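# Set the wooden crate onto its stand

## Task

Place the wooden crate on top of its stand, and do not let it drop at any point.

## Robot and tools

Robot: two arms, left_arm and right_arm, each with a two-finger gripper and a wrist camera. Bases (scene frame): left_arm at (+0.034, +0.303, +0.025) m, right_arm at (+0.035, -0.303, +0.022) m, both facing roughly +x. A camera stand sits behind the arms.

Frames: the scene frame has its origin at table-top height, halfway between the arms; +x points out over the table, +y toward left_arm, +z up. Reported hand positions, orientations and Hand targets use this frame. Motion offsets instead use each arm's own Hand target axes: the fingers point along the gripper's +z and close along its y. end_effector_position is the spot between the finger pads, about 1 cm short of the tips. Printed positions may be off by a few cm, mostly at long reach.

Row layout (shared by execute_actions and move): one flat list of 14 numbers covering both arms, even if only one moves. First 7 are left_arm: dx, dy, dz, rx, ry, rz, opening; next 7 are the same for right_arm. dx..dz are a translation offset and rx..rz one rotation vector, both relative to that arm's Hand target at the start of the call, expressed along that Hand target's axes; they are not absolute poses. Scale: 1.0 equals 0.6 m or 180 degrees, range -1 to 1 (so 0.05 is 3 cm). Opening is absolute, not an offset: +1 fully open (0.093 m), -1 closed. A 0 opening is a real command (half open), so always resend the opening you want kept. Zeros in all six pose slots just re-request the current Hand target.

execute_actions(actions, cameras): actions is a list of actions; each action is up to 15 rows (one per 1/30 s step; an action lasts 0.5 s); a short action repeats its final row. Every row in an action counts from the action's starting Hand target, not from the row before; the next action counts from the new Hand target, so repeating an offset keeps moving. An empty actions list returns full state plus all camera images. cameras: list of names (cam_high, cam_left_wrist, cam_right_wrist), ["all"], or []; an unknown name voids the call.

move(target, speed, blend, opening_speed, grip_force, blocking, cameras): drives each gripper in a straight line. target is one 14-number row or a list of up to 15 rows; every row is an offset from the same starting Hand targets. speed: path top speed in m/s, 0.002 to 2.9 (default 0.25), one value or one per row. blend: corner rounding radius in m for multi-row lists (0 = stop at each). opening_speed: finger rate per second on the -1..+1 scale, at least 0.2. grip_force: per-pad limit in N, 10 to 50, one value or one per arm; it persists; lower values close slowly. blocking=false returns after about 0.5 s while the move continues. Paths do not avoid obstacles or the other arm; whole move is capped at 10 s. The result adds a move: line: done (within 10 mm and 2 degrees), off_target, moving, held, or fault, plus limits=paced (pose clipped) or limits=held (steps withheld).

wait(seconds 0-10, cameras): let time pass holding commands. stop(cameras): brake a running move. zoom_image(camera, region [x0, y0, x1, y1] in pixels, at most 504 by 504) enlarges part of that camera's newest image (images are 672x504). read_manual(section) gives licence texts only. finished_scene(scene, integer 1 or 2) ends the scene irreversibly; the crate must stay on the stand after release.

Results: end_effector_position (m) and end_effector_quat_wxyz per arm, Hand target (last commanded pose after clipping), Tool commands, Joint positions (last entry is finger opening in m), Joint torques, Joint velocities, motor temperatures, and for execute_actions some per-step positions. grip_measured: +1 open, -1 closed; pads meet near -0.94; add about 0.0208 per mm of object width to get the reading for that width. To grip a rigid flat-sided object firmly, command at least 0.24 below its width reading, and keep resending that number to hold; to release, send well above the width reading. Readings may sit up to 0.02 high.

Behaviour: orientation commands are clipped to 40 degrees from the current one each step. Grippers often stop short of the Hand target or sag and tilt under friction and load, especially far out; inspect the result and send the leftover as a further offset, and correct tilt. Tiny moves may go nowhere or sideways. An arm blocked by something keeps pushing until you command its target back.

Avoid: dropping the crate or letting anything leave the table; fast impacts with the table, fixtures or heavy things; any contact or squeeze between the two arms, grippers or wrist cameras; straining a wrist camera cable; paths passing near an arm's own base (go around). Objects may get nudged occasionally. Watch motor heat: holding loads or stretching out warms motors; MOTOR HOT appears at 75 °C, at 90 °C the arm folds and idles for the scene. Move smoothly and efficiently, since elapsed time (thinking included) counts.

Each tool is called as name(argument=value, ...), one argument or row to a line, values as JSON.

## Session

execute_actions(
  actions=[],
)

Scene clock: 0.00 s.
left_arm: end_effector_position=(+0.4217, +0.3170, +0.1073) grip_measured=+1.000 end_effector_quat_wxyz=(+0.563, -0.034, +0.825, +0.025) | right_arm: end_effector_position=(+0.4060, -0.3217, +0.0962) grip_measured=+1.000 end_effector_quat_wxyz=(+0.551, +0.040, +0.830, -0.078)
Joint positions: left_arm=[0.024 1.561 0.362 0.825 -0.079 -0.028 0.093] | right_arm=[0.052 1.534 0.311 0.824 0.216 -0.002 0.093]
Joint velocities: within noise
Joint torques (N m): no reading
Motor temperatures (°C): left_arm=[29 29 33 33 28 26 28] | right_arm=[32 29 31 31 27 25 29]
Heat: left arm: 33 °C; right arm: 32 °C.
Hand target: left_arm +0.4285, +0.3163, +0.1229; +0.583, -0.036, +0.811, +0.021 | right_arm +0.4110, -0.3208, +0.1061; +0.564, +0.042, +0.822, -0.073
Tool commands: left_gripper/opening=+1.0 right_gripper/opening=+1.0

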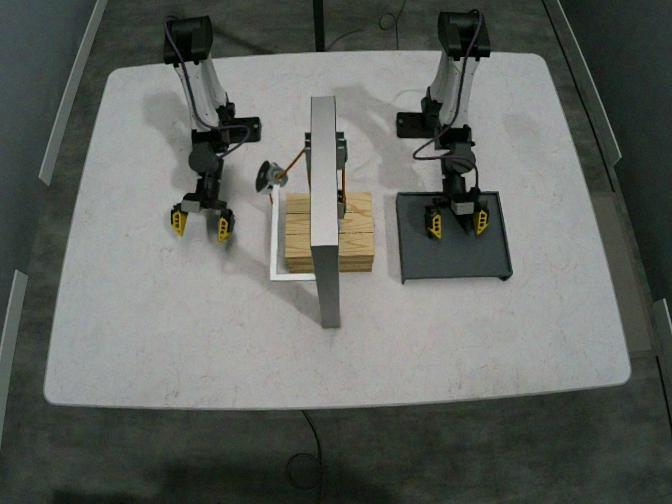

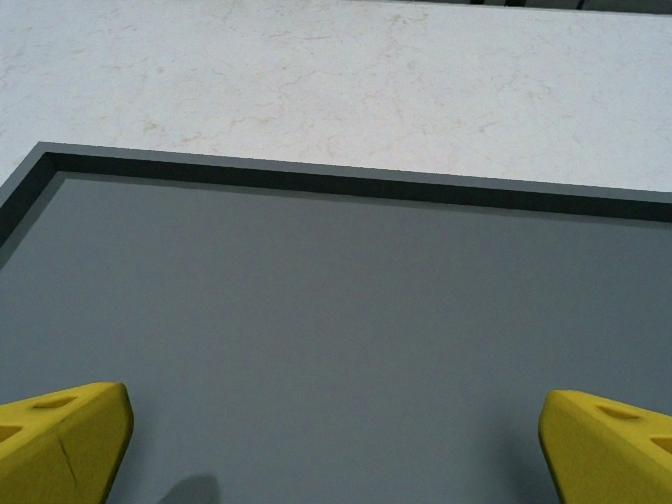

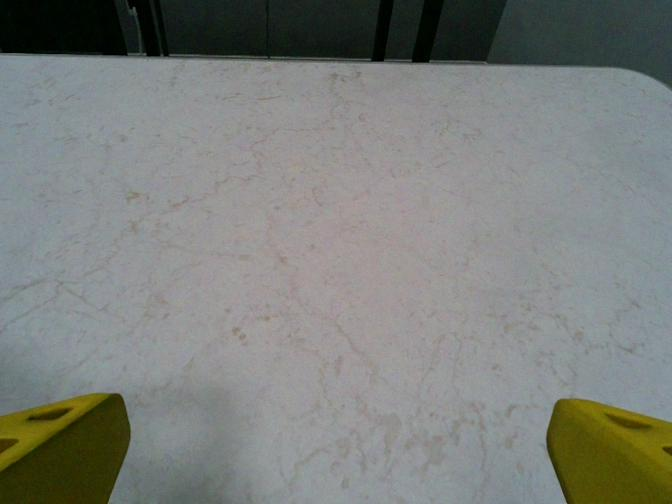

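move(
  target=[
    [-0.118, 0.023, -0.0525, 0.0248, -0.0365, 0.0094, 1, -0.008, 0.054, -0.145, -0.155, -0.05, -0.025, 1],
    [-0.0743, 0.4457, 0.0167, 0.0248, -0.0365, 0.0094, 1, -0.0163, 0.1077, -0.289, -0.3093, -0.1011, -0.0492, 1],
  ],
  speed=0.25,
  blend=[0.05, 0],
  cameras=["all"],
)

Scene clock: 23.87 s.
left_arm: end_effector_position=(+0.4238, +0.5829, +0.1489) grip_measured=+1.000 end_effector_quat_wxyz=(+0.622, -0.020, +0.783, -0.004) | right_arm: end_effector_position=(+0.2676, -0.2282, +0.1734) grip_measured=+1.000 end_effector_quat_wxyz=(+0.630, -0.289, +0.668, +0.271)
Joint positions: left_arm=[0.91 1.904 0.893 0.666 0.837 0.228 0.093] | right_arm=[-0.381 0.813 0.024 0.628 -1.197 -0.152 0.093]
Joint torques (N m): left_arm=[-0.64 -7.72 8.7 1.48 0.31 0.25] | right_arm=[-0.32 -0.42 5.56 1.81 -0.37 -0.34]
Motor temperatures (°C): left_arm=[29 31 35 37 28 26 27] | right_arm=[32 31 33 36 27 25 29]
Heat: left arm: 37 °C; right arm: 36 °C.
Hand target: left_arm +0.4300, +0.5851, +0.1602; +0.629, +0.000, +0.777, +0.000 | right_arm +0.2647, -0.2279, +0.1718; +0.629, -0.297, +0.666, +0.270
Off the commanded pose: left_arm 0.013 m, 3 deg | right_arm 0.003 m, 1 deg.
move: off_target (left_arm)

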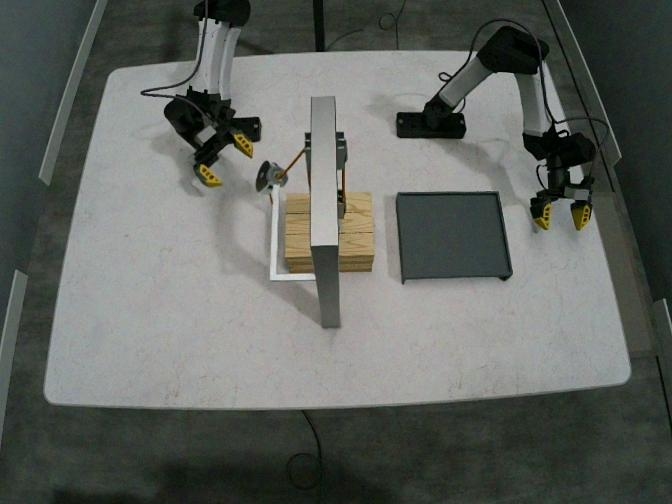

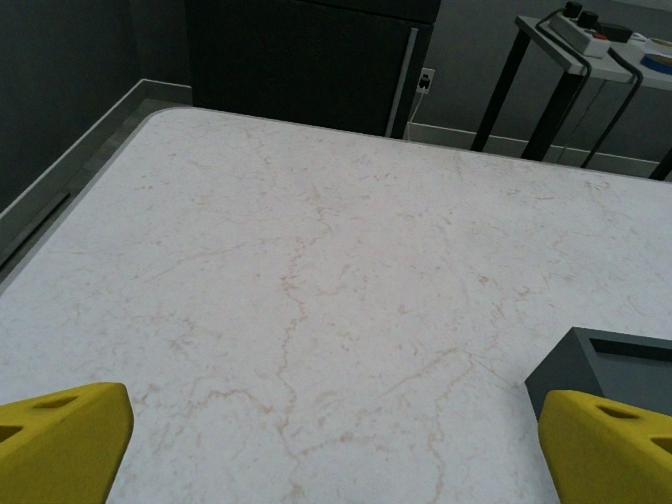

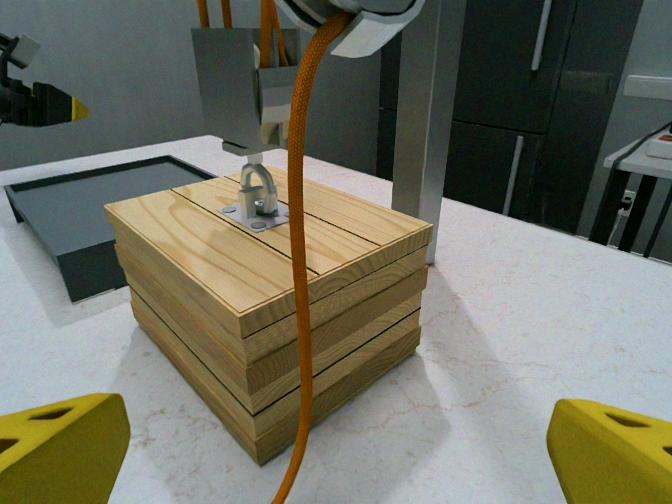

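move(
  target=[
    [0.171, 0, 0.053, 0, 0, 0, 1, 0, 0.0163, 0.2255, 0, 0, 0, 1],
    [0.171, 0, 0.053, 0, 0, 0, 1, 0, 0.0163, 0.2255, 0, 0, 0, -1],
  ],
  speed=0.12,
  opening_speed=1.5,
  cameras=["all"],
)

Scene clock: 43.20 s.
left_arm: end_effector_position=(+0.4325, +0.5850, +0.0500) grip_measured=+1.000 end_effector_quat_wxyz=(+0.622, -0.007, +0.783, -0.002) | right_arm: end_effector_position=(+0.3392, -0.1254, +0.1417) grip_measured=-0.968 end_effector_quat_wxyz=(+0.597, -0.298, +0.692, +0.275)
Joint positions: left_arm=[0.899 2.264 0.893 1.026 0.84 0.248 0.093] | right_arm=[0.276 1.527 0.205 1.162 -0.562 -0.06 0]
Joint torques (N m): left_arm=[-0.92 -7.73 5.53 1.81 0.11 0.07] | right_arm=[0.79 -3.1 6.41 3.07 0.04 0.01]
Heat: left arm: 37 °C; right arm: 38 °C.
Hand target: left_arm +0.4398, +0.5852, +0.0532; +0.629, +0.000, +0.777, +0.000 | right_arm +0.3491, -0.1221, +0.1630; +0.629, -0.297, +0.666, +0.270
Off the commanded pose: left_arm 0.008 m, 1 deg | right_arm 0.024 m, 5 deg.
move: off_target (right_arm); target 2's new opening was sent with right_arm's hand 0.024 m and 5 deg from that target

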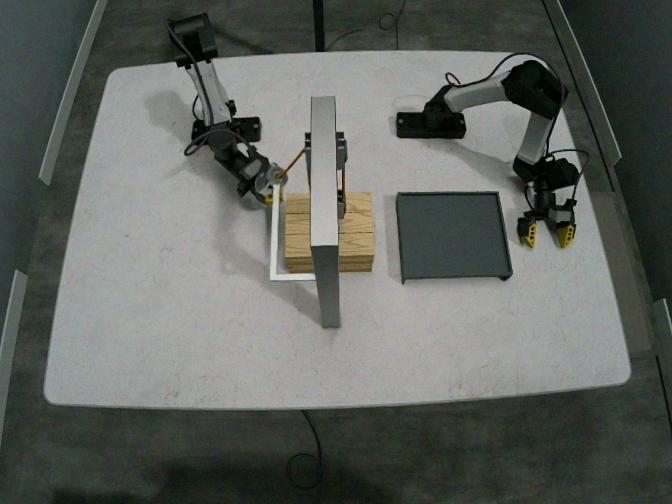

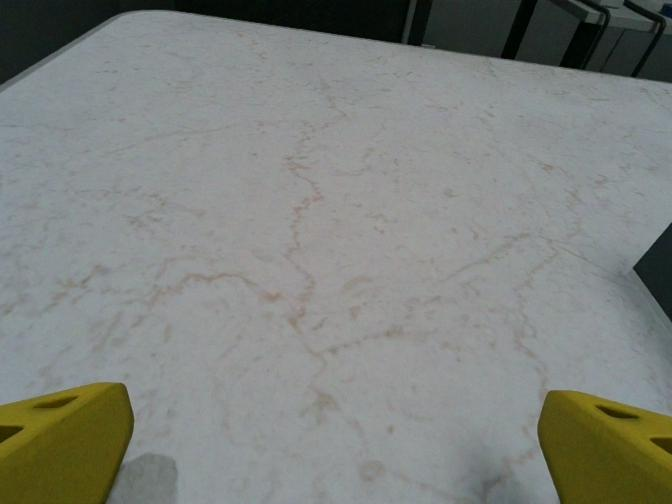

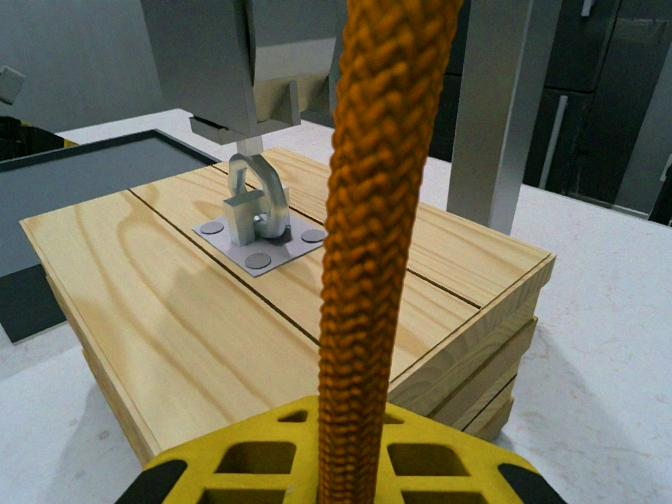

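move(
  target=[
    [0, -0.03, 0, 0, 0, 0, 1, 0.048, -0.093, -0.133, 0, 0, 0, -1],
    [0, -0.06, 0, 0, 0, 0, 1, 0.0765, -0.216, -0.29, 0.0277, 0.0004, 0.0018, -1],
    [0, -0.08, 0, 0, 0, 0, 1, 0.105, -0.434, -0.427, 0.0776, 0.0011, 0.005, -1],
    [0, -0.1, 0, 0, 0, 0, 1, 0.124, -0.5875, -0.568, 0.122, 0.0017, 0.0078, -1],
  ],
  speed=0.08,
  blend=[0.03, 0.04, 0.04, 0],
  cameras=["all"],
)

zoom_image(
  camera="cam_high",
  region=[240, 130, 520, 310],
)

Scene clock: 59.40 s.
left_arm: end_effector_position=(+0.4362, +0.5361, +0.0455) grip_measured=+1.000 end_effector_quat_wxyz=(+0.627, +0.003, +0.779, +0.020) | right_arm: end_effector_position=(+0.4060, -0.5152, +0.1339) grip_measured=-0.968 end_effector_quat_wxyz=(+0.683, -0.279, +0.651, +0.179)
Joint positions: left_arm=[0.788 2.249 0.73 1.232 0.715 0.227 0.093] | right_arm=[-0.919 2.281 1.016 1.467 -1.586 0.053 0]
Joint torques (N m): left_arm=[-1.63 -10.92 1.98 1.56 0.17 -0.18] | right_arm=[-14.98 -3.14 9.77 0.77 0.2 0.63]
Motor temperatures (°C): left_arm=[29 36 35 38 28 26 27] | right_arm=[36 30 35 38 27 25 30]
Heat: left arm: 38 °C; right arm: 38 °C.
Hand target: left_arm +0.4398, +0.5252, +0.0531; +0.629, +0.000, +0.777, +0.000 | right_arm +0.3752, -0.6150, +0.1156; +0.669, -0.165, +0.710, +0.145
Off the commanded pose: left_arm 0.014 m, 2 deg | right_arm 0.106 m, 15 deg.
move: off_target (left_arm, right_arm)

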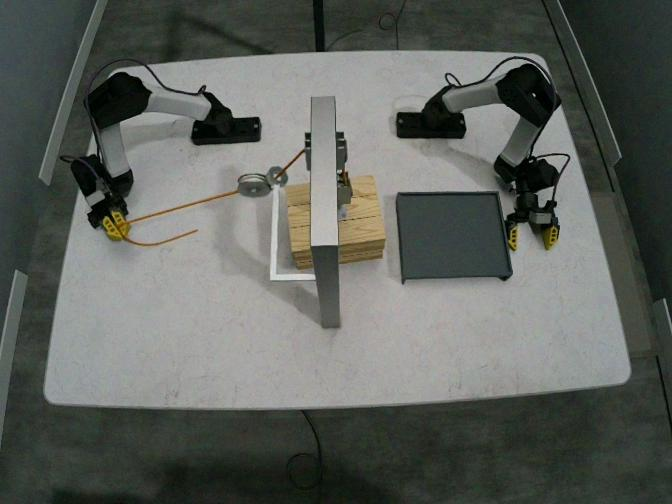

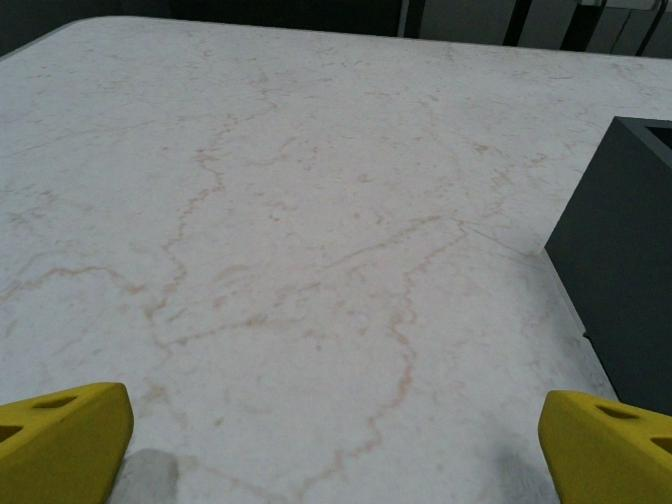

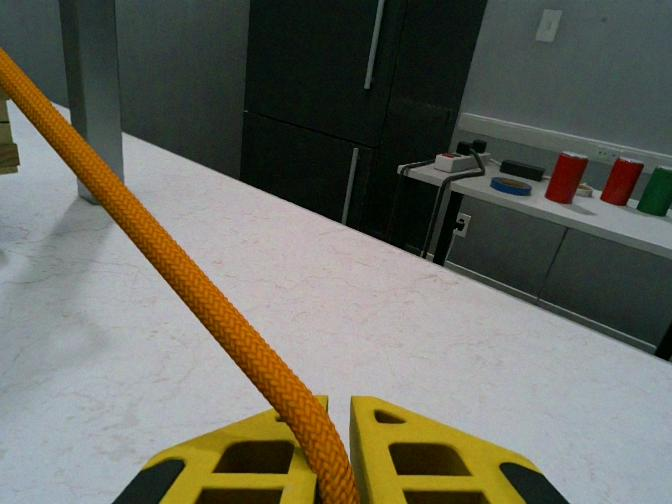

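Scaled by 1.800 from the camera's 672x504 image, which has a finer 960x720 frame.

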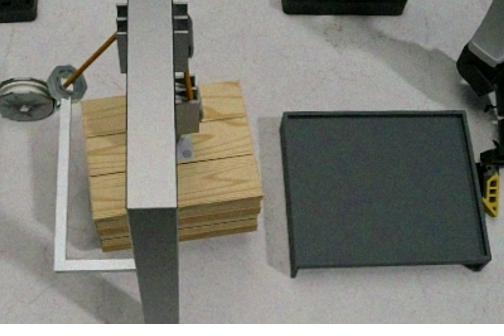

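move(
  target=[0.0076, -0.308, -0.036, -0.0217, 0, -0.0046, 1, -0.0025, 0.06, 0.028, 0, 0, 0, -1],
  speed=0.1,
  cameras=["cam_high", "cam_right_wrist"],
)

zoom_image(
  camera="cam_high",
  region=[250, 160, 490, 300],
)

Scene clock: 70.57 s.
left_arm: end_effector_position=(+0.4156, +0.3551, +0.0409) grip_measured=+1.000 end_effector_quat_wxyz=(+0.594, -0.052, +0.802, +0.032) | right_arm: end_effector_position=(+0.3973, -0.5076, +0.1240) grip_measured=-0.968 end_effector_quat_wxyz=(+0.678, -0.258, +0.659, +0.197)
Joint positions: left_arm=[0.17 2.115 0.29 1.528 0.027 -0.002 0.093] | right_arm=[-0.926 2.277 0.956 1.467 -1.586 0.055 0]
Joint torques (N m): left_arm=[-2.32 -6.67 0.55 2.35 0.15 0.19] | right_arm=[-10.81 -6.38 4.62 1.26 0.56 0.35]
Motor temperatures (°C): left_arm=[29 37 35 40 28 26 27] | right_arm=[42 30 36 37 27 25 30]
Heat: left arm: 40 °C; right arm: 42 °C.
Hand target: left_arm +0.4177, +0.3404, +0.0530; +0.629, -0.027, +0.777, +0.022 | right_arm +0.3750, -0.5753, +0.1155; +0.669, -0.165, +0.710, +0.145
Off the commanded pose: left_arm 0.019 m, 6 deg | right_arm 0.072 m, 14 deg.
joint sent to its limit (left arm) — joint 4 (wrist pitch), upper limit. The joint targets are off in position and orientation.
move: off_target (left_arm, right_arm)
Images, in order (width x height): cam_high 672x504, cam_right_wrist 672x504.

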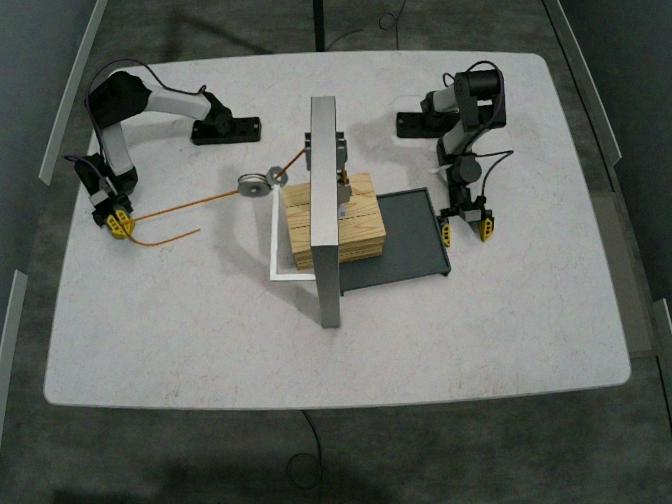

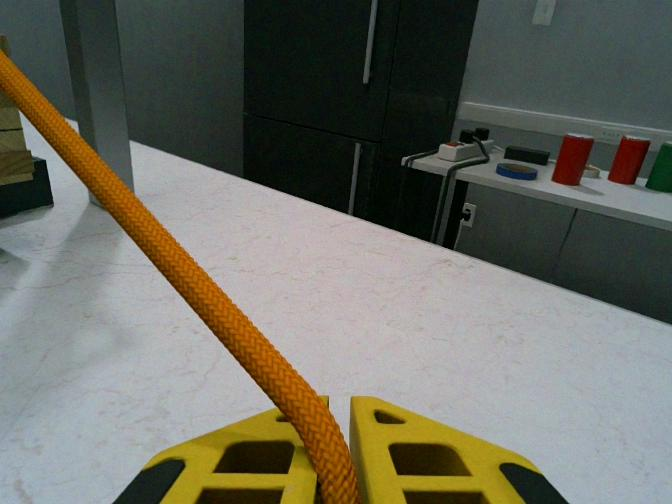

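Scaled by 2.100 from the camera's 672x504 image, which has a finer 960x720 frame.

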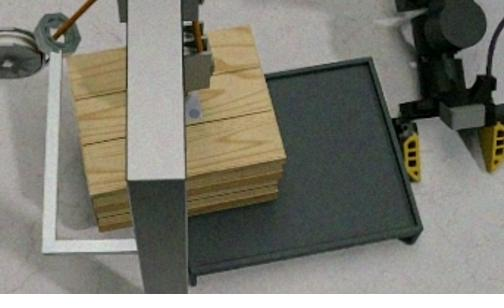

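move(
  target=[-0.0057, -0.225, 0.0027, -0.0272, 0.02, -0.0058, 1, 0, 0, 0, 0, 0, 0, -1],
  speed=0.1,
  cameras=["cam_high"],
)

zoom_image(
  camera="cam_high",
  region=[250, 160, 430, 310],
)

Scene clock: 82.37 s.
left_arm: end_effector_position=(+0.4237, +0.2180, +0.0467) grip_measured=+1.000 end_effector_quat_wxyz=(+0.599, -0.072, +0.796, +0.056) | right_arm: end_effector_position=(+0.3973, -0.5076, +0.1240) grip_measured=-0.968 end_effector_quat_wxyz=(+0.678, -0.258, +0.659, +0.197)
Joint positions: left_arm=[-0.439 2.086 0.425 1.315 -0.616 -0.203 0.093] | right_arm=[-0.926 2.277 0.956 1.467 -1.586 0.055 0]
Joint torques (N m): left_arm=[-1.59 -9.33 4.71 1.31 -0.12 0.17] | right_arm=[-10.78 -6.39 4.6 1.31 0.58 0.33]
Heat: left arm: 43 °C; right arm: 43 °C.
Hand target: left_arm +0.4294, +0.2059, +0.0558; +0.603, -0.061, +0.794, +0.049 | right_arm +0.3750, -0.5753, +0.1155; +0.669, -0.165, +0.710, +0.145
Off the commanded pose: left_arm 0.016 m, 2 deg | right_arm 0.072 m, 14 deg.
move: off_target (left_arm, right_arm)
Images, in order (width x height): cam_high 672x504.

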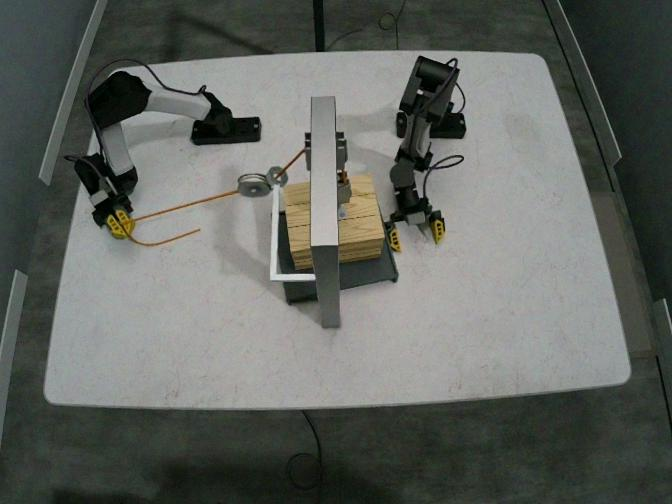

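Scaled by 2.800 from the camera's 672x504 image, which has a finer 960x720 frame.

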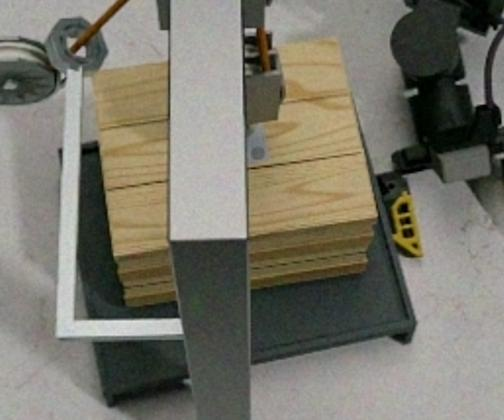

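move(
  target=[0.0098, -0.021, -0.0357, 0, 0, 0, 1, 0, 0, 0, 0, 0, 0, -1],
  speed=0.08,
  cameras=["cam_high"],
)

zoom_image(
  camera="cam_high",
  region=[250, 160, 430, 310],
)

Scene clock: 96.87 s.
left_arm: end_effector_position=(+0.4104, +0.2036, +0.0473) grip_measured=+1.000 end_effector_quat_wxyz=(+0.599, -0.076, +0.795, +0.065) | right_arm: end_effector_position=(+0.3973, -0.5076, +0.1240) grip_measured=-0.968 end_effector_quat_wxyz=(+0.678, -0.258, +0.659, +0.197)
Joint positions: left_arm=[-0.523 2.074 0.416 1.287 -0.714 -0.236 0.093] | right_arm=[-0.926 2.277 0.956 1.467 -1.586 0.055 0]
Joint torques (N m): left_arm=[-2.04 -9.77 2.3 1.44 -0.06 0.11] | right_arm=[-10.84 -6.39 4.67 1.31 0.56 0.33]
Heat: left arm: 40 °C; right arm: 44 °C.
Hand target: left_arm +0.4094, +0.1900, +0.0559; +0.603, -0.061, +0.794, +0.049 | right_arm +0.3750, -0.5753, +0.1155; +0.669, -0.165, +0.710, +0.145
Off the commanded pose: left_arm 0.016 m, 3 deg | right_arm 0.072 m, 14 deg.
move: off_target (left_arm, right_arm)
Images, in order (width x height): cam_high 672x504.

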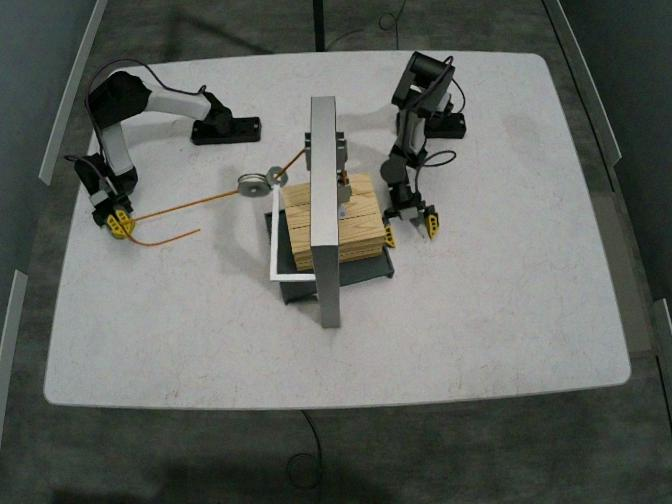

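Scaled by 2.800 from the camera's 672x504 image, which has a finer 960x720 frame.

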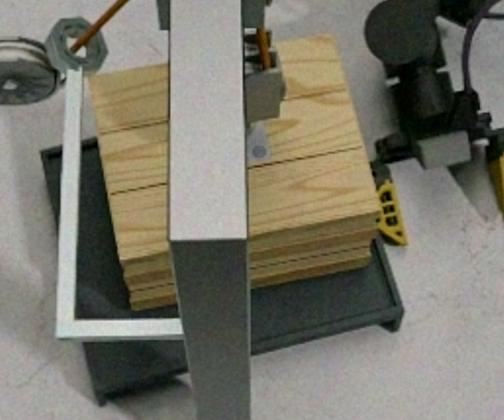

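move(
  target=[
    [-0.016, 0.121, 0.034, 0, 0, 0, -1, 0, 0, 0, 0, 0, 0, -1],
    [-0.15, 0.173, -0.2927, 0.2409, -0.0562, 0.0423, -1, 0, 0, 0, 0, 0, 0, -1],
    [-0.114, -0.2185, -0.3153, 0.2409, -0.0562, 0.0423, -1, 0, 0, 0, 0, 0, 0, -1],
  ],
  speed=0.25,
  blend=[0.03, 0.05, 0],
  cameras=["all"],
)

zoom_image(
  camera="cam_high",
  region=[250, 160, 430, 310],
)

Scene clock: 118.83 s.
left_arm: end_effector_position=(+0.2634, +0.0403, +0.1496) grip_measured=-0.984 end_effector_quat_wxyz=(+0.617, +0.242, +0.724, -0.192) | right_arm: end_effector_position=(+0.3973, -0.5076, +0.1240) grip_measured=-0.968 end_effector_quat_wxyz=(+0.678, -0.258, +0.659, +0.197)
Joint positions: left_arm=[-1.029 1.397 0.192 1.023 -0.421 -0.055 0] | right_arm=[-0.926 2.277 0.956 1.467 -1.586 0.055 0]
Joint torques (N m): left_arm=[-0.79 -3.02 6.93 2.4 -0.29 0.18] | right_arm=[-10.7 -6.34 4.62 1.29 0.58 0.33]
Heat: left arm: 41 °C; right arm: 46 °C.
Hand target: left_arm +0.2681, +0.0344, +0.1721; +0.644, +0.221, +0.703, -0.203 | right_arm +0.3750, -0.5753, +0.1155; +0.669, -0.165, +0.710, +0.145
Off the commanded pose: left_arm 0.024 m, 5 deg | right_arm 0.072 m, 14 deg.
move: off_target (left_arm, right_arm)

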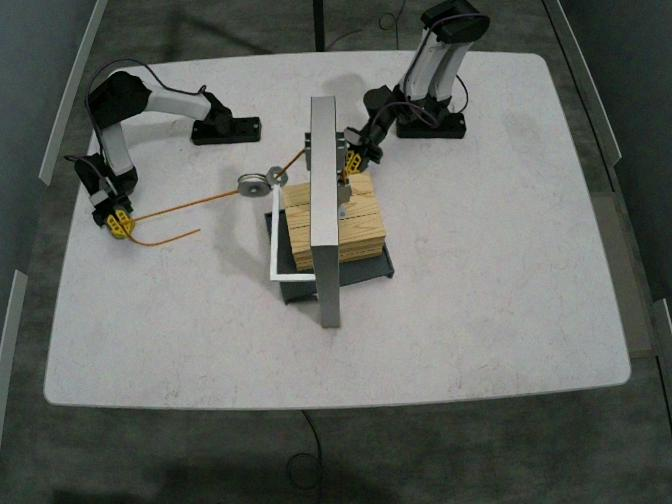

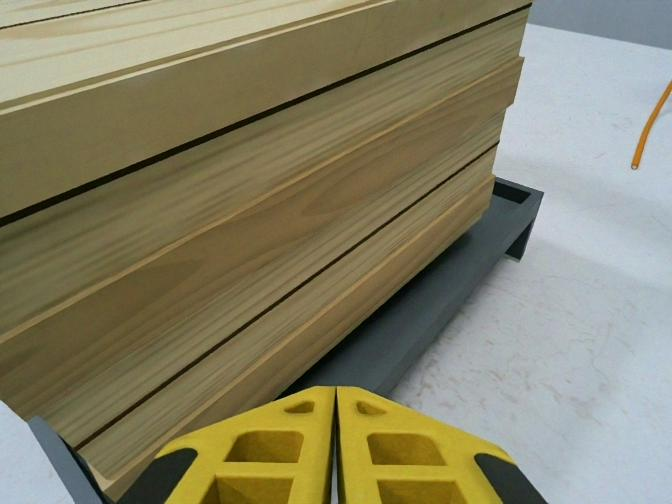

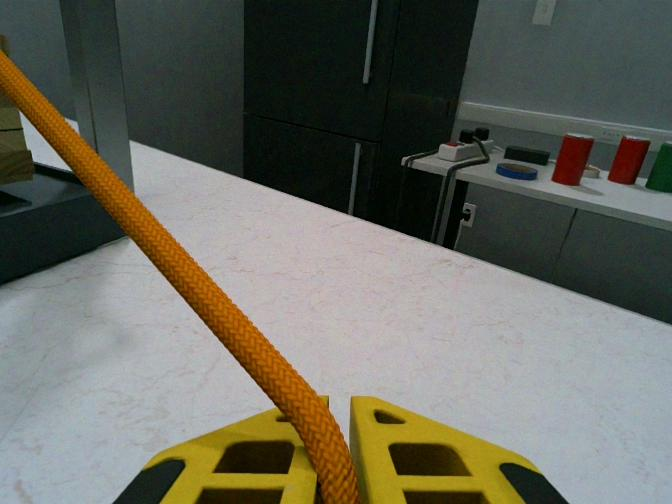

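Scaled by 2.800 from the camera's 672x504 image, which has a finer 960x720 frame.

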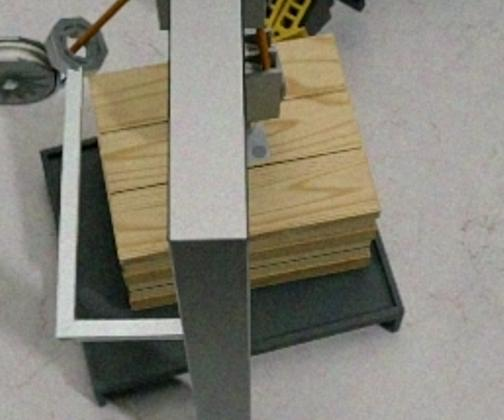

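move(
  target=[
    [-0.006, -0.006, 0.1058, 0, 0, 0, -1, 0, 0, 0, 0, 0, 0, -1],
    [-0.0083, -0.0068, 0.1715, 0, 0, 0, -1, 0, 0, 0, 0, 0, 0, -1],
  ],
  speed=[0.1, 0.06],
  blend=[0.02, 0],
  cameras=["cam_high", "cam_left_wrist"],
)

zoom_image(
  camera="cam_high",
  region=[250, 160, 430, 310],
)

Scene clock: 128.50 s.
left_arm: end_effector_position=(+0.3275, -0.0299, +0.1391) grip_measured=-0.984 end_effector_quat_wxyz=(+0.606, +0.261, +0.723, -0.206) | right_arm: end_effector_position=(+0.3973, -0.5076, +0.1240) grip_measured=-0.968 end_effector_quat_wxyz=(+0.678, -0.258, +0.659, +0.197)
Joint positions: left_arm=[-0.928 1.779 0.532 1.059 -0.272 -0.032 0] | right_arm=[-0.926 2.277 0.956 1.467 -1.586 0.055 0]
Joint torques (N m): left_arm=[1.57 -6.17 8.77 2.32 -0.39 0.16] | right_arm=[-10.74 -6.42 4.67 1.31 0.59 0.33]
Heat: left arm: 43 °C; right arm: 46 °C.
Hand target: left_arm +0.3501, -0.0279, +0.1681; +0.644, +0.221, +0.703, -0.203 | right_arm +0.3750, -0.5753, +0.1155; +0.669, -0.165, +0.710, +0.145
Off the commanded pose: left_arm 0.037 m, 7 deg | right_arm 0.072 m, 14 deg.
move: off_target (left_arm, right_arm); blend cut to 0.0197 m at target 1
Images, in order (width x height): cam_high 672x504, cam_left_wrist 672x504.

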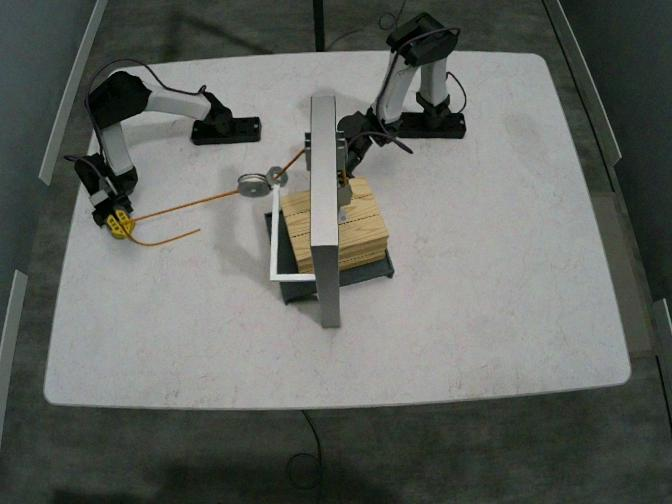

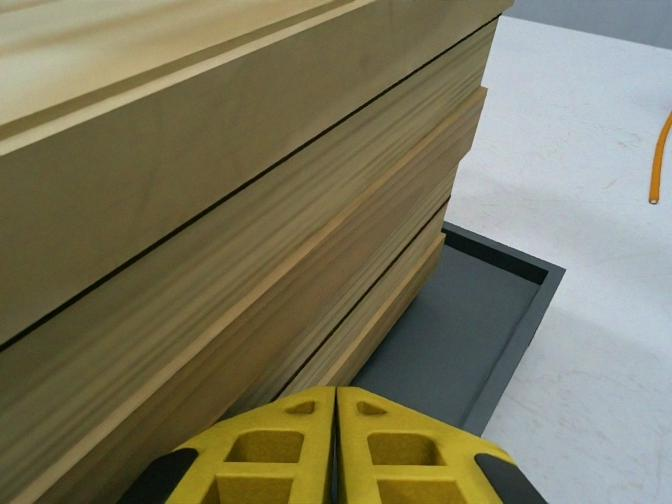

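Scaled by 2.800 from the camera's 672x504 image, which has a finer 960x720 frame.

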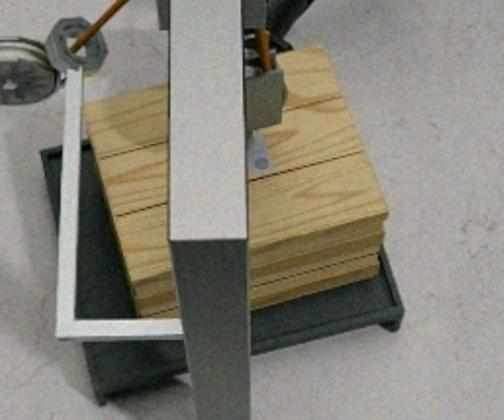

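zoom_image(
  camera="cam_left_wrist",
  region=[330, 180, 600, 440],
)

Scaled by 1.867 from the camera's 672x504 image, which has a finer 960x720 frame.

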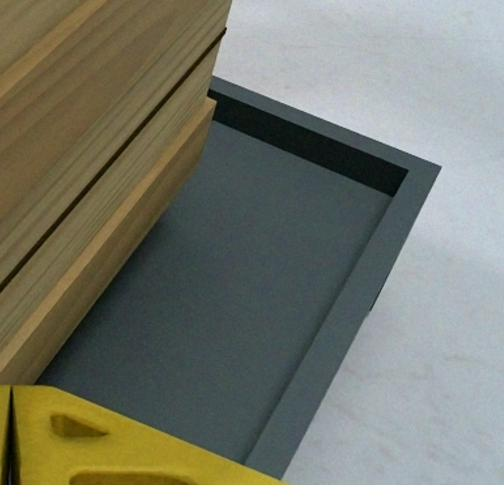

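move(
  target=[
    [0.0037, 0.016, -0.1747, 0, 0, 0, -1, 0, 0, 0, 0, 0, 0, -1],
    [0.0135, 0.263, -0.286, 0.1671, 0, 0.0149, -1, 0, 0, 0, 0, 0, 0, -1],
    [0.022, 0.302, -0.0983, 0.1671, 0, 0.0149, -1, 0, 0, 0, 0, 0, 0, -1],
  ],
  speed=[0.1, 0.2, 0.2],
  blend=[0.03, 0.03, 0],
  cameras=["all"],
)

zoom_image(
  camera="cam_high",
  region=[250, 160, 430, 310],
)

Scene clock: 168.83 s.
left_arm: end_effector_position=(+0.3949, +0.1577, +0.1452) grip_measured=-0.984 end_effector_quat_wxyz=(+0.544, +0.380, +0.644, -0.380) | right_arm: end_effector_position=(+0.3973, -0.5076, +0.1240) grip_measured=-0.968 end_effector_quat_wxyz=(+0.678, -0.258, +0.659, +0.197)
Joint positions: left_arm=[0.046 1.796 0.581 0.919 1.15 0.195 0] | right_arm=[-0.926 2.277 0.956 1.467 -1.586 0.055 0]
Joint torques (N m): left_arm=[-0.72 -5.86 7.13 1.97 0.06 0.09] | right_arm=[-10.8 -6.39 4.71 1.31 0.6 0.35]
Motor temperatures (°C): left_arm=[30 37 39 50 28 26 28] | right_arm=[48 33 35 37 28 25 31]
Heat: left arm: 50 °C; right arm: 48 °C.
Hand target: left_arm +0.4049, +0.1549, +0.1599; +0.569, +0.397, +0.621, -0.364 | right_arm +0.3750, -0.5753, +0.1155; +0.669, -0.165, +0.710, +0.145
Off the commanded pose: left_arm 0.018 m, 5 deg | right_arm 0.072 m, 14 deg.
move: off_target (left_arm, right_arm)

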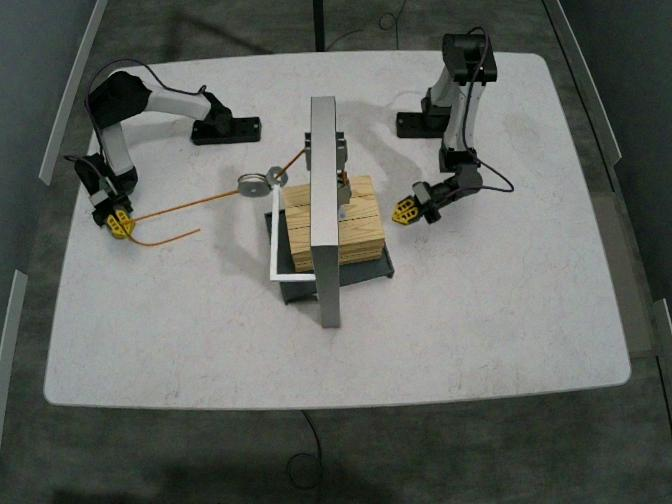

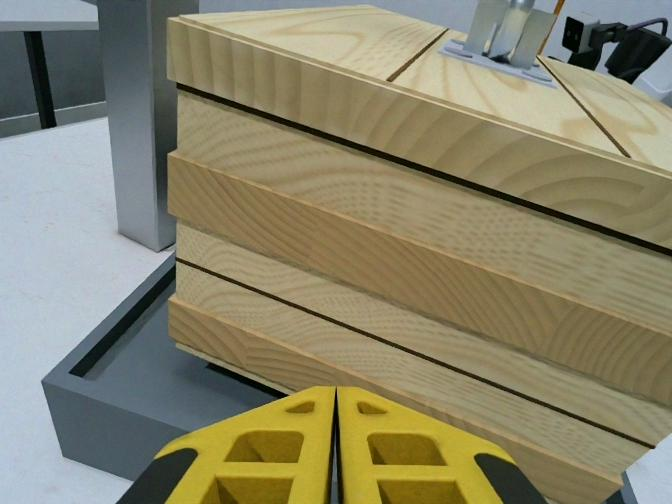

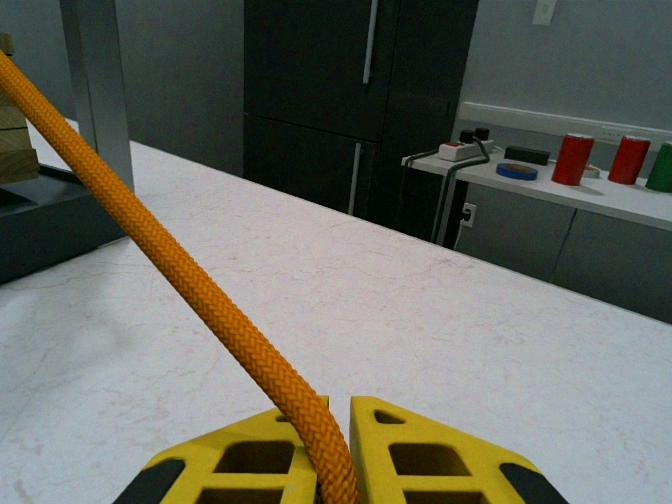

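Scaled by 2.800 from the camera's 672x504 image, which has a finer 960x720 frame.

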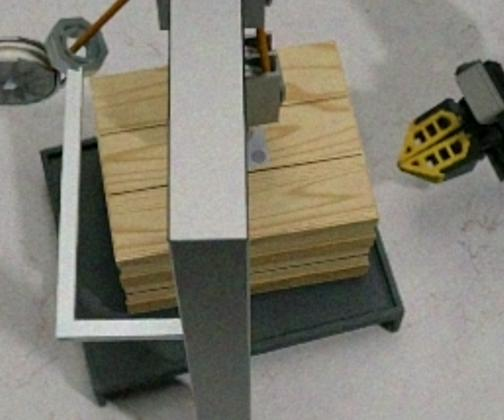

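move(
  target=[
    [-0.0056, -0.0795, 0.0638, 0, 0, 0, -1, 0, 0, 0, 0, 0, 0, -1],
    [-0.0122, -0.0835, 0.139, 0, 0, 0, -1, 0, 0, 0, 0, 0, 0, -1],
  ],
  speed=[0.1, 0.06],
  blend=[0.01, 0],
  cameras=["cam_high", "cam_left_wrist"],
)

zoom_image(
  camera="cam_high",
  region=[250, 160, 430, 310],
)

Scene clock: 187.13 s.
left_arm: end_effector_position=(+0.3945, +0.0804, +0.1325) grip_measured=-0.984 end_effector_quat_wxyz=(+0.541, +0.363, +0.673, -0.350) | right_arm: end_effector_position=(+0.3973, -0.5076, +0.1240) grip_measured=-0.968 end_effector_quat_wxyz=(+0.678, -0.258, +0.659, +0.197)
Joint positions: left_arm=[-0.245 1.827 0.567 1.017 0.786 0.093 0] | right_arm=[-0.926 2.277 0.956 1.467 -1.586 0.055 0]
Joint torques (N m): left_arm=[-3.06 -6 8.39 2.35 0.44 0.11] | right_arm=[-10.82 -6.31 4.68 1.3 0.57 0.32]
Heat: left arm: 49 °C; right arm: 49 °C.
Hand target: left_arm +0.3946, +0.0579, +0.1599; +0.569, +0.397, +0.621, -0.364 | right_arm +0.3750, -0.5753, +0.1155; +0.669, -0.165, +0.710, +0.145
Off the commanded pose: left_arm 0.036 m, 8 deg | right_arm 0.072 m, 14 deg.
move: off_target (left_arm, right_arm)
Images, in order (width x height): cam_high 672x504, cam_left_wrist 672x504.

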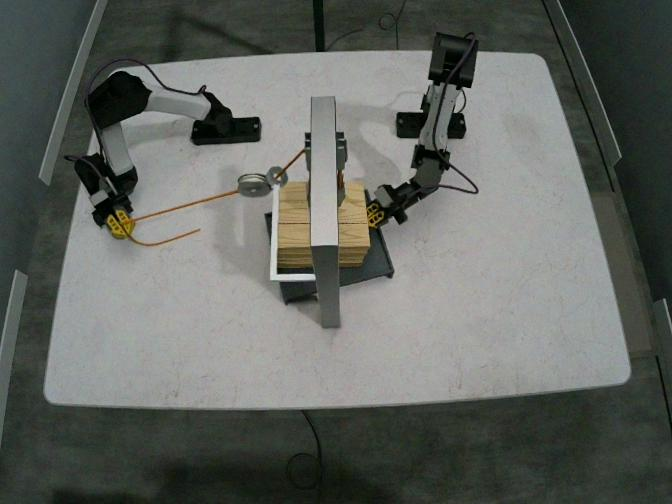

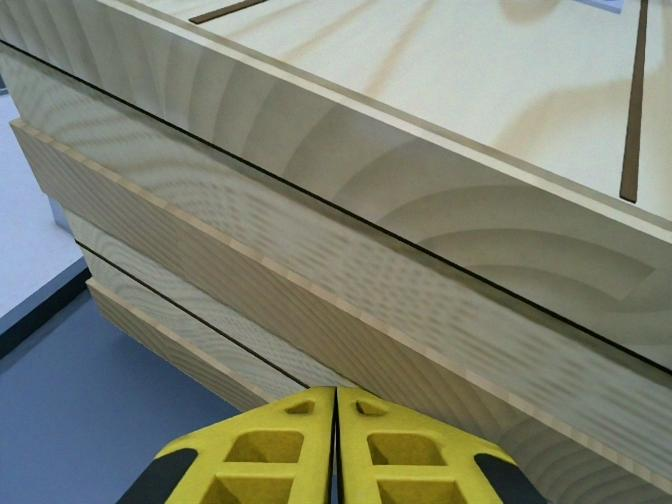

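Scaled by 2.800 from the camera's 672x504 image, which has a finer 960x720 frame.

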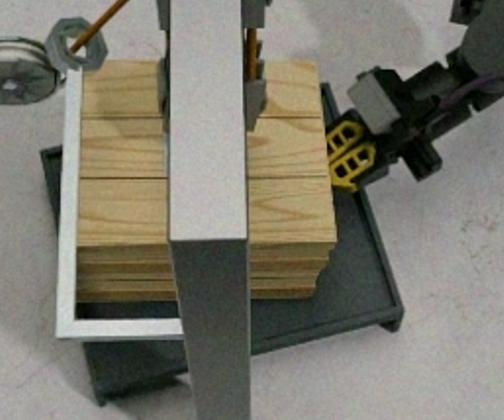

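move(
  target=[
    [0.0128, 0.0503, -0.1453, 0, 0, 0, -1, 0, 0, 0, 0, 0, 0, -1],
    [0.0128, 0.0503, -0.1453, 0.0609, 0, 0.0053, 1, 0, 0, 0, 0, 0, 0, -1],
  ],
  speed=[0.08, 0.2],
  cameras=["cam_high", "cam_left_wrist"],
)

zoom_image(
  camera="cam_high",
  region=[250, 160, 430, 310],
)

Scene clock: 202.23 s.
left_arm: end_effector_position=(+0.3803, +0.1485, +0.1450) grip_measured=+1.000 end_effector_quat_wxyz=(+0.518, +0.437, +0.600, -0.424) | right_arm: end_effector_position=(+0.3973, -0.5076, +0.1240) grip_measured=-0.968 end_effector_quat_wxyz=(+0.678, -0.258, +0.659, +0.197)
Joint positions: left_arm=[0.048 1.818 0.653 0.738 1.318 0.357 0.093] | right_arm=[-0.926 2.277 0.956 1.467 -1.586 0.055 0]
Joint torques (N m): left_arm=[-0.08 -7.98 7.45 1.17 0.43 0.26] | right_arm=[-10.73 -6.41 4.7 1.3 0.58 0.35]
Heat: left arm: 49 °C; right arm: 49 °C.
Hand target: left_arm +0.3852, +0.1500, +0.1599; +0.532, +0.455, +0.580, -0.417 | right_arm +0.3750, -0.5753, +0.1155; +0.669, -0.165, +0.710, +0.145
Off the commanded pose: left_arm 0.016 m, 4 deg | right_arm 0.072 m, 14 deg.
move: off_target (left_arm, right_arm); target 2's new opening was sent with left_arm's hand 0.015 m and 3 deg from that target
Images, in order (width x height): cam_high 672x504, cam_left_wrist 672x504.

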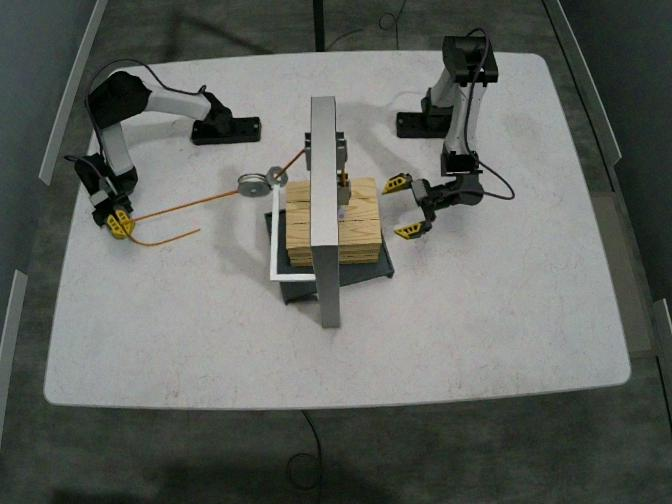

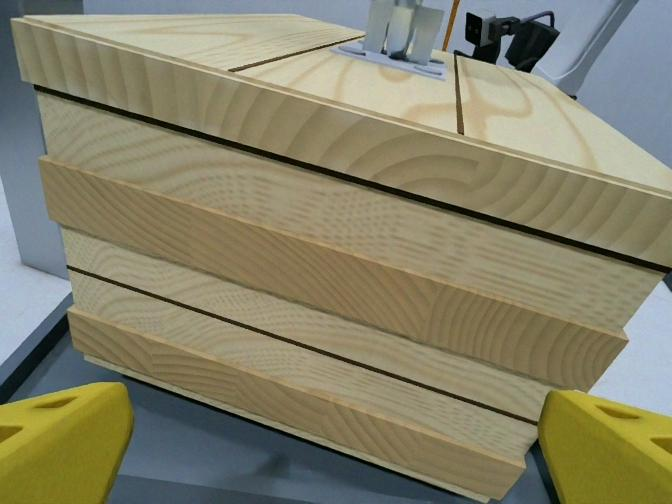

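Scaled by 2.800 from the camera's 672x504 image, which has a finer 960x720 frame.

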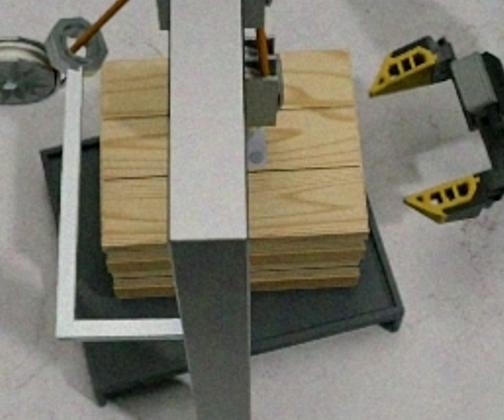

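move(
  target=[-0.012, -0.009, 0.138, 0, 0, 0, 1, 0, 0, 0, 0, 0, 0, -1],
  speed=0.06,
  cameras=["cam_high", "cam_left_wrist"],
)

zoom_image(
  camera="cam_high",
  region=[250, 160, 430, 310],
)

Scene clock: 214.17 s.
left_arm: end_effector_position=(+0.3845, +0.0819, +0.1375) grip_measured=+1.000 end_effector_quat_wxyz=(+0.494, +0.439, +0.610, -0.437) | right_arm: end_effector_position=(+0.3973, -0.5076, +0.1240) grip_measured=-0.968 end_effector_quat_wxyz=(+0.678, -0.258, +0.659, +0.197)
Joint positions: left_arm=[-0.161 1.891 0.695 0.876 1.145 0.192 0.093] | right_arm=[-0.926 2.277 0.956 1.467 -1.586 0.055 0]
Joint torques (N m): left_arm=[-2.58 -6.78 8.83 2.17 -0.14 -0.01] | right_arm=[-10.71 -6.38 4.64 1.31 0.59 0.32]
Heat: left arm: 47 °C; right arm: 50 °C.
Hand target: left_arm +0.3999, +0.0680, +0.1598; +0.532, +0.455, +0.580, -0.417 | right_arm +0.3750, -0.5753, +0.1155; +0.669, -0.165, +0.710, +0.145
Off the commanded pose: left_arm 0.030 m, 6 deg | right_arm 0.072 m, 14 deg.
move: off_target (left_arm, right_arm)
Images, in order (width x height): cam_high 672x504, cam_left_wrist 672x504.

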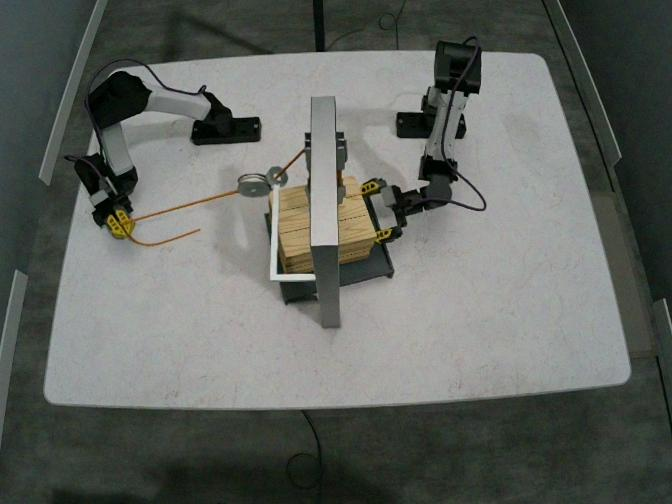

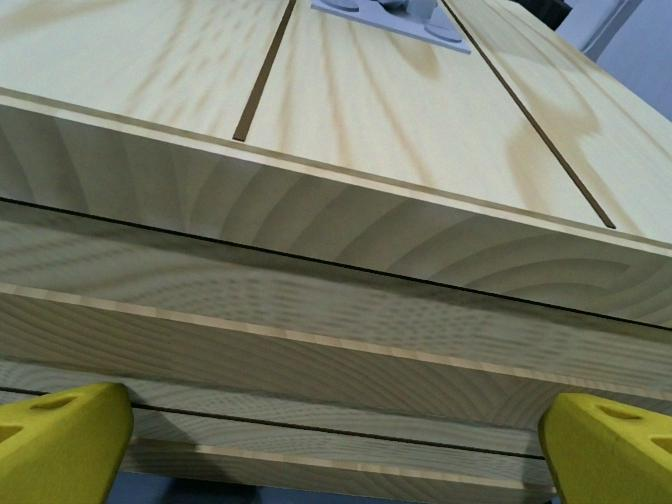

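Scaled by 2.800 from the camera's 672x504 image, which has a finer 960x720 frame.

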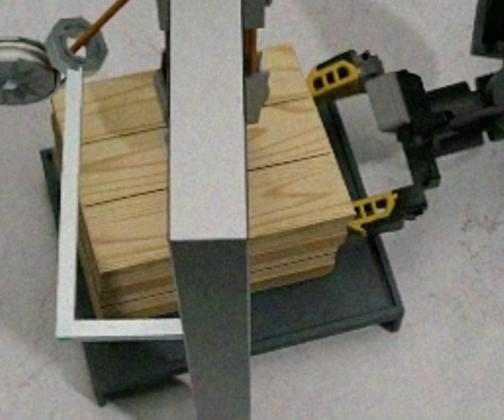

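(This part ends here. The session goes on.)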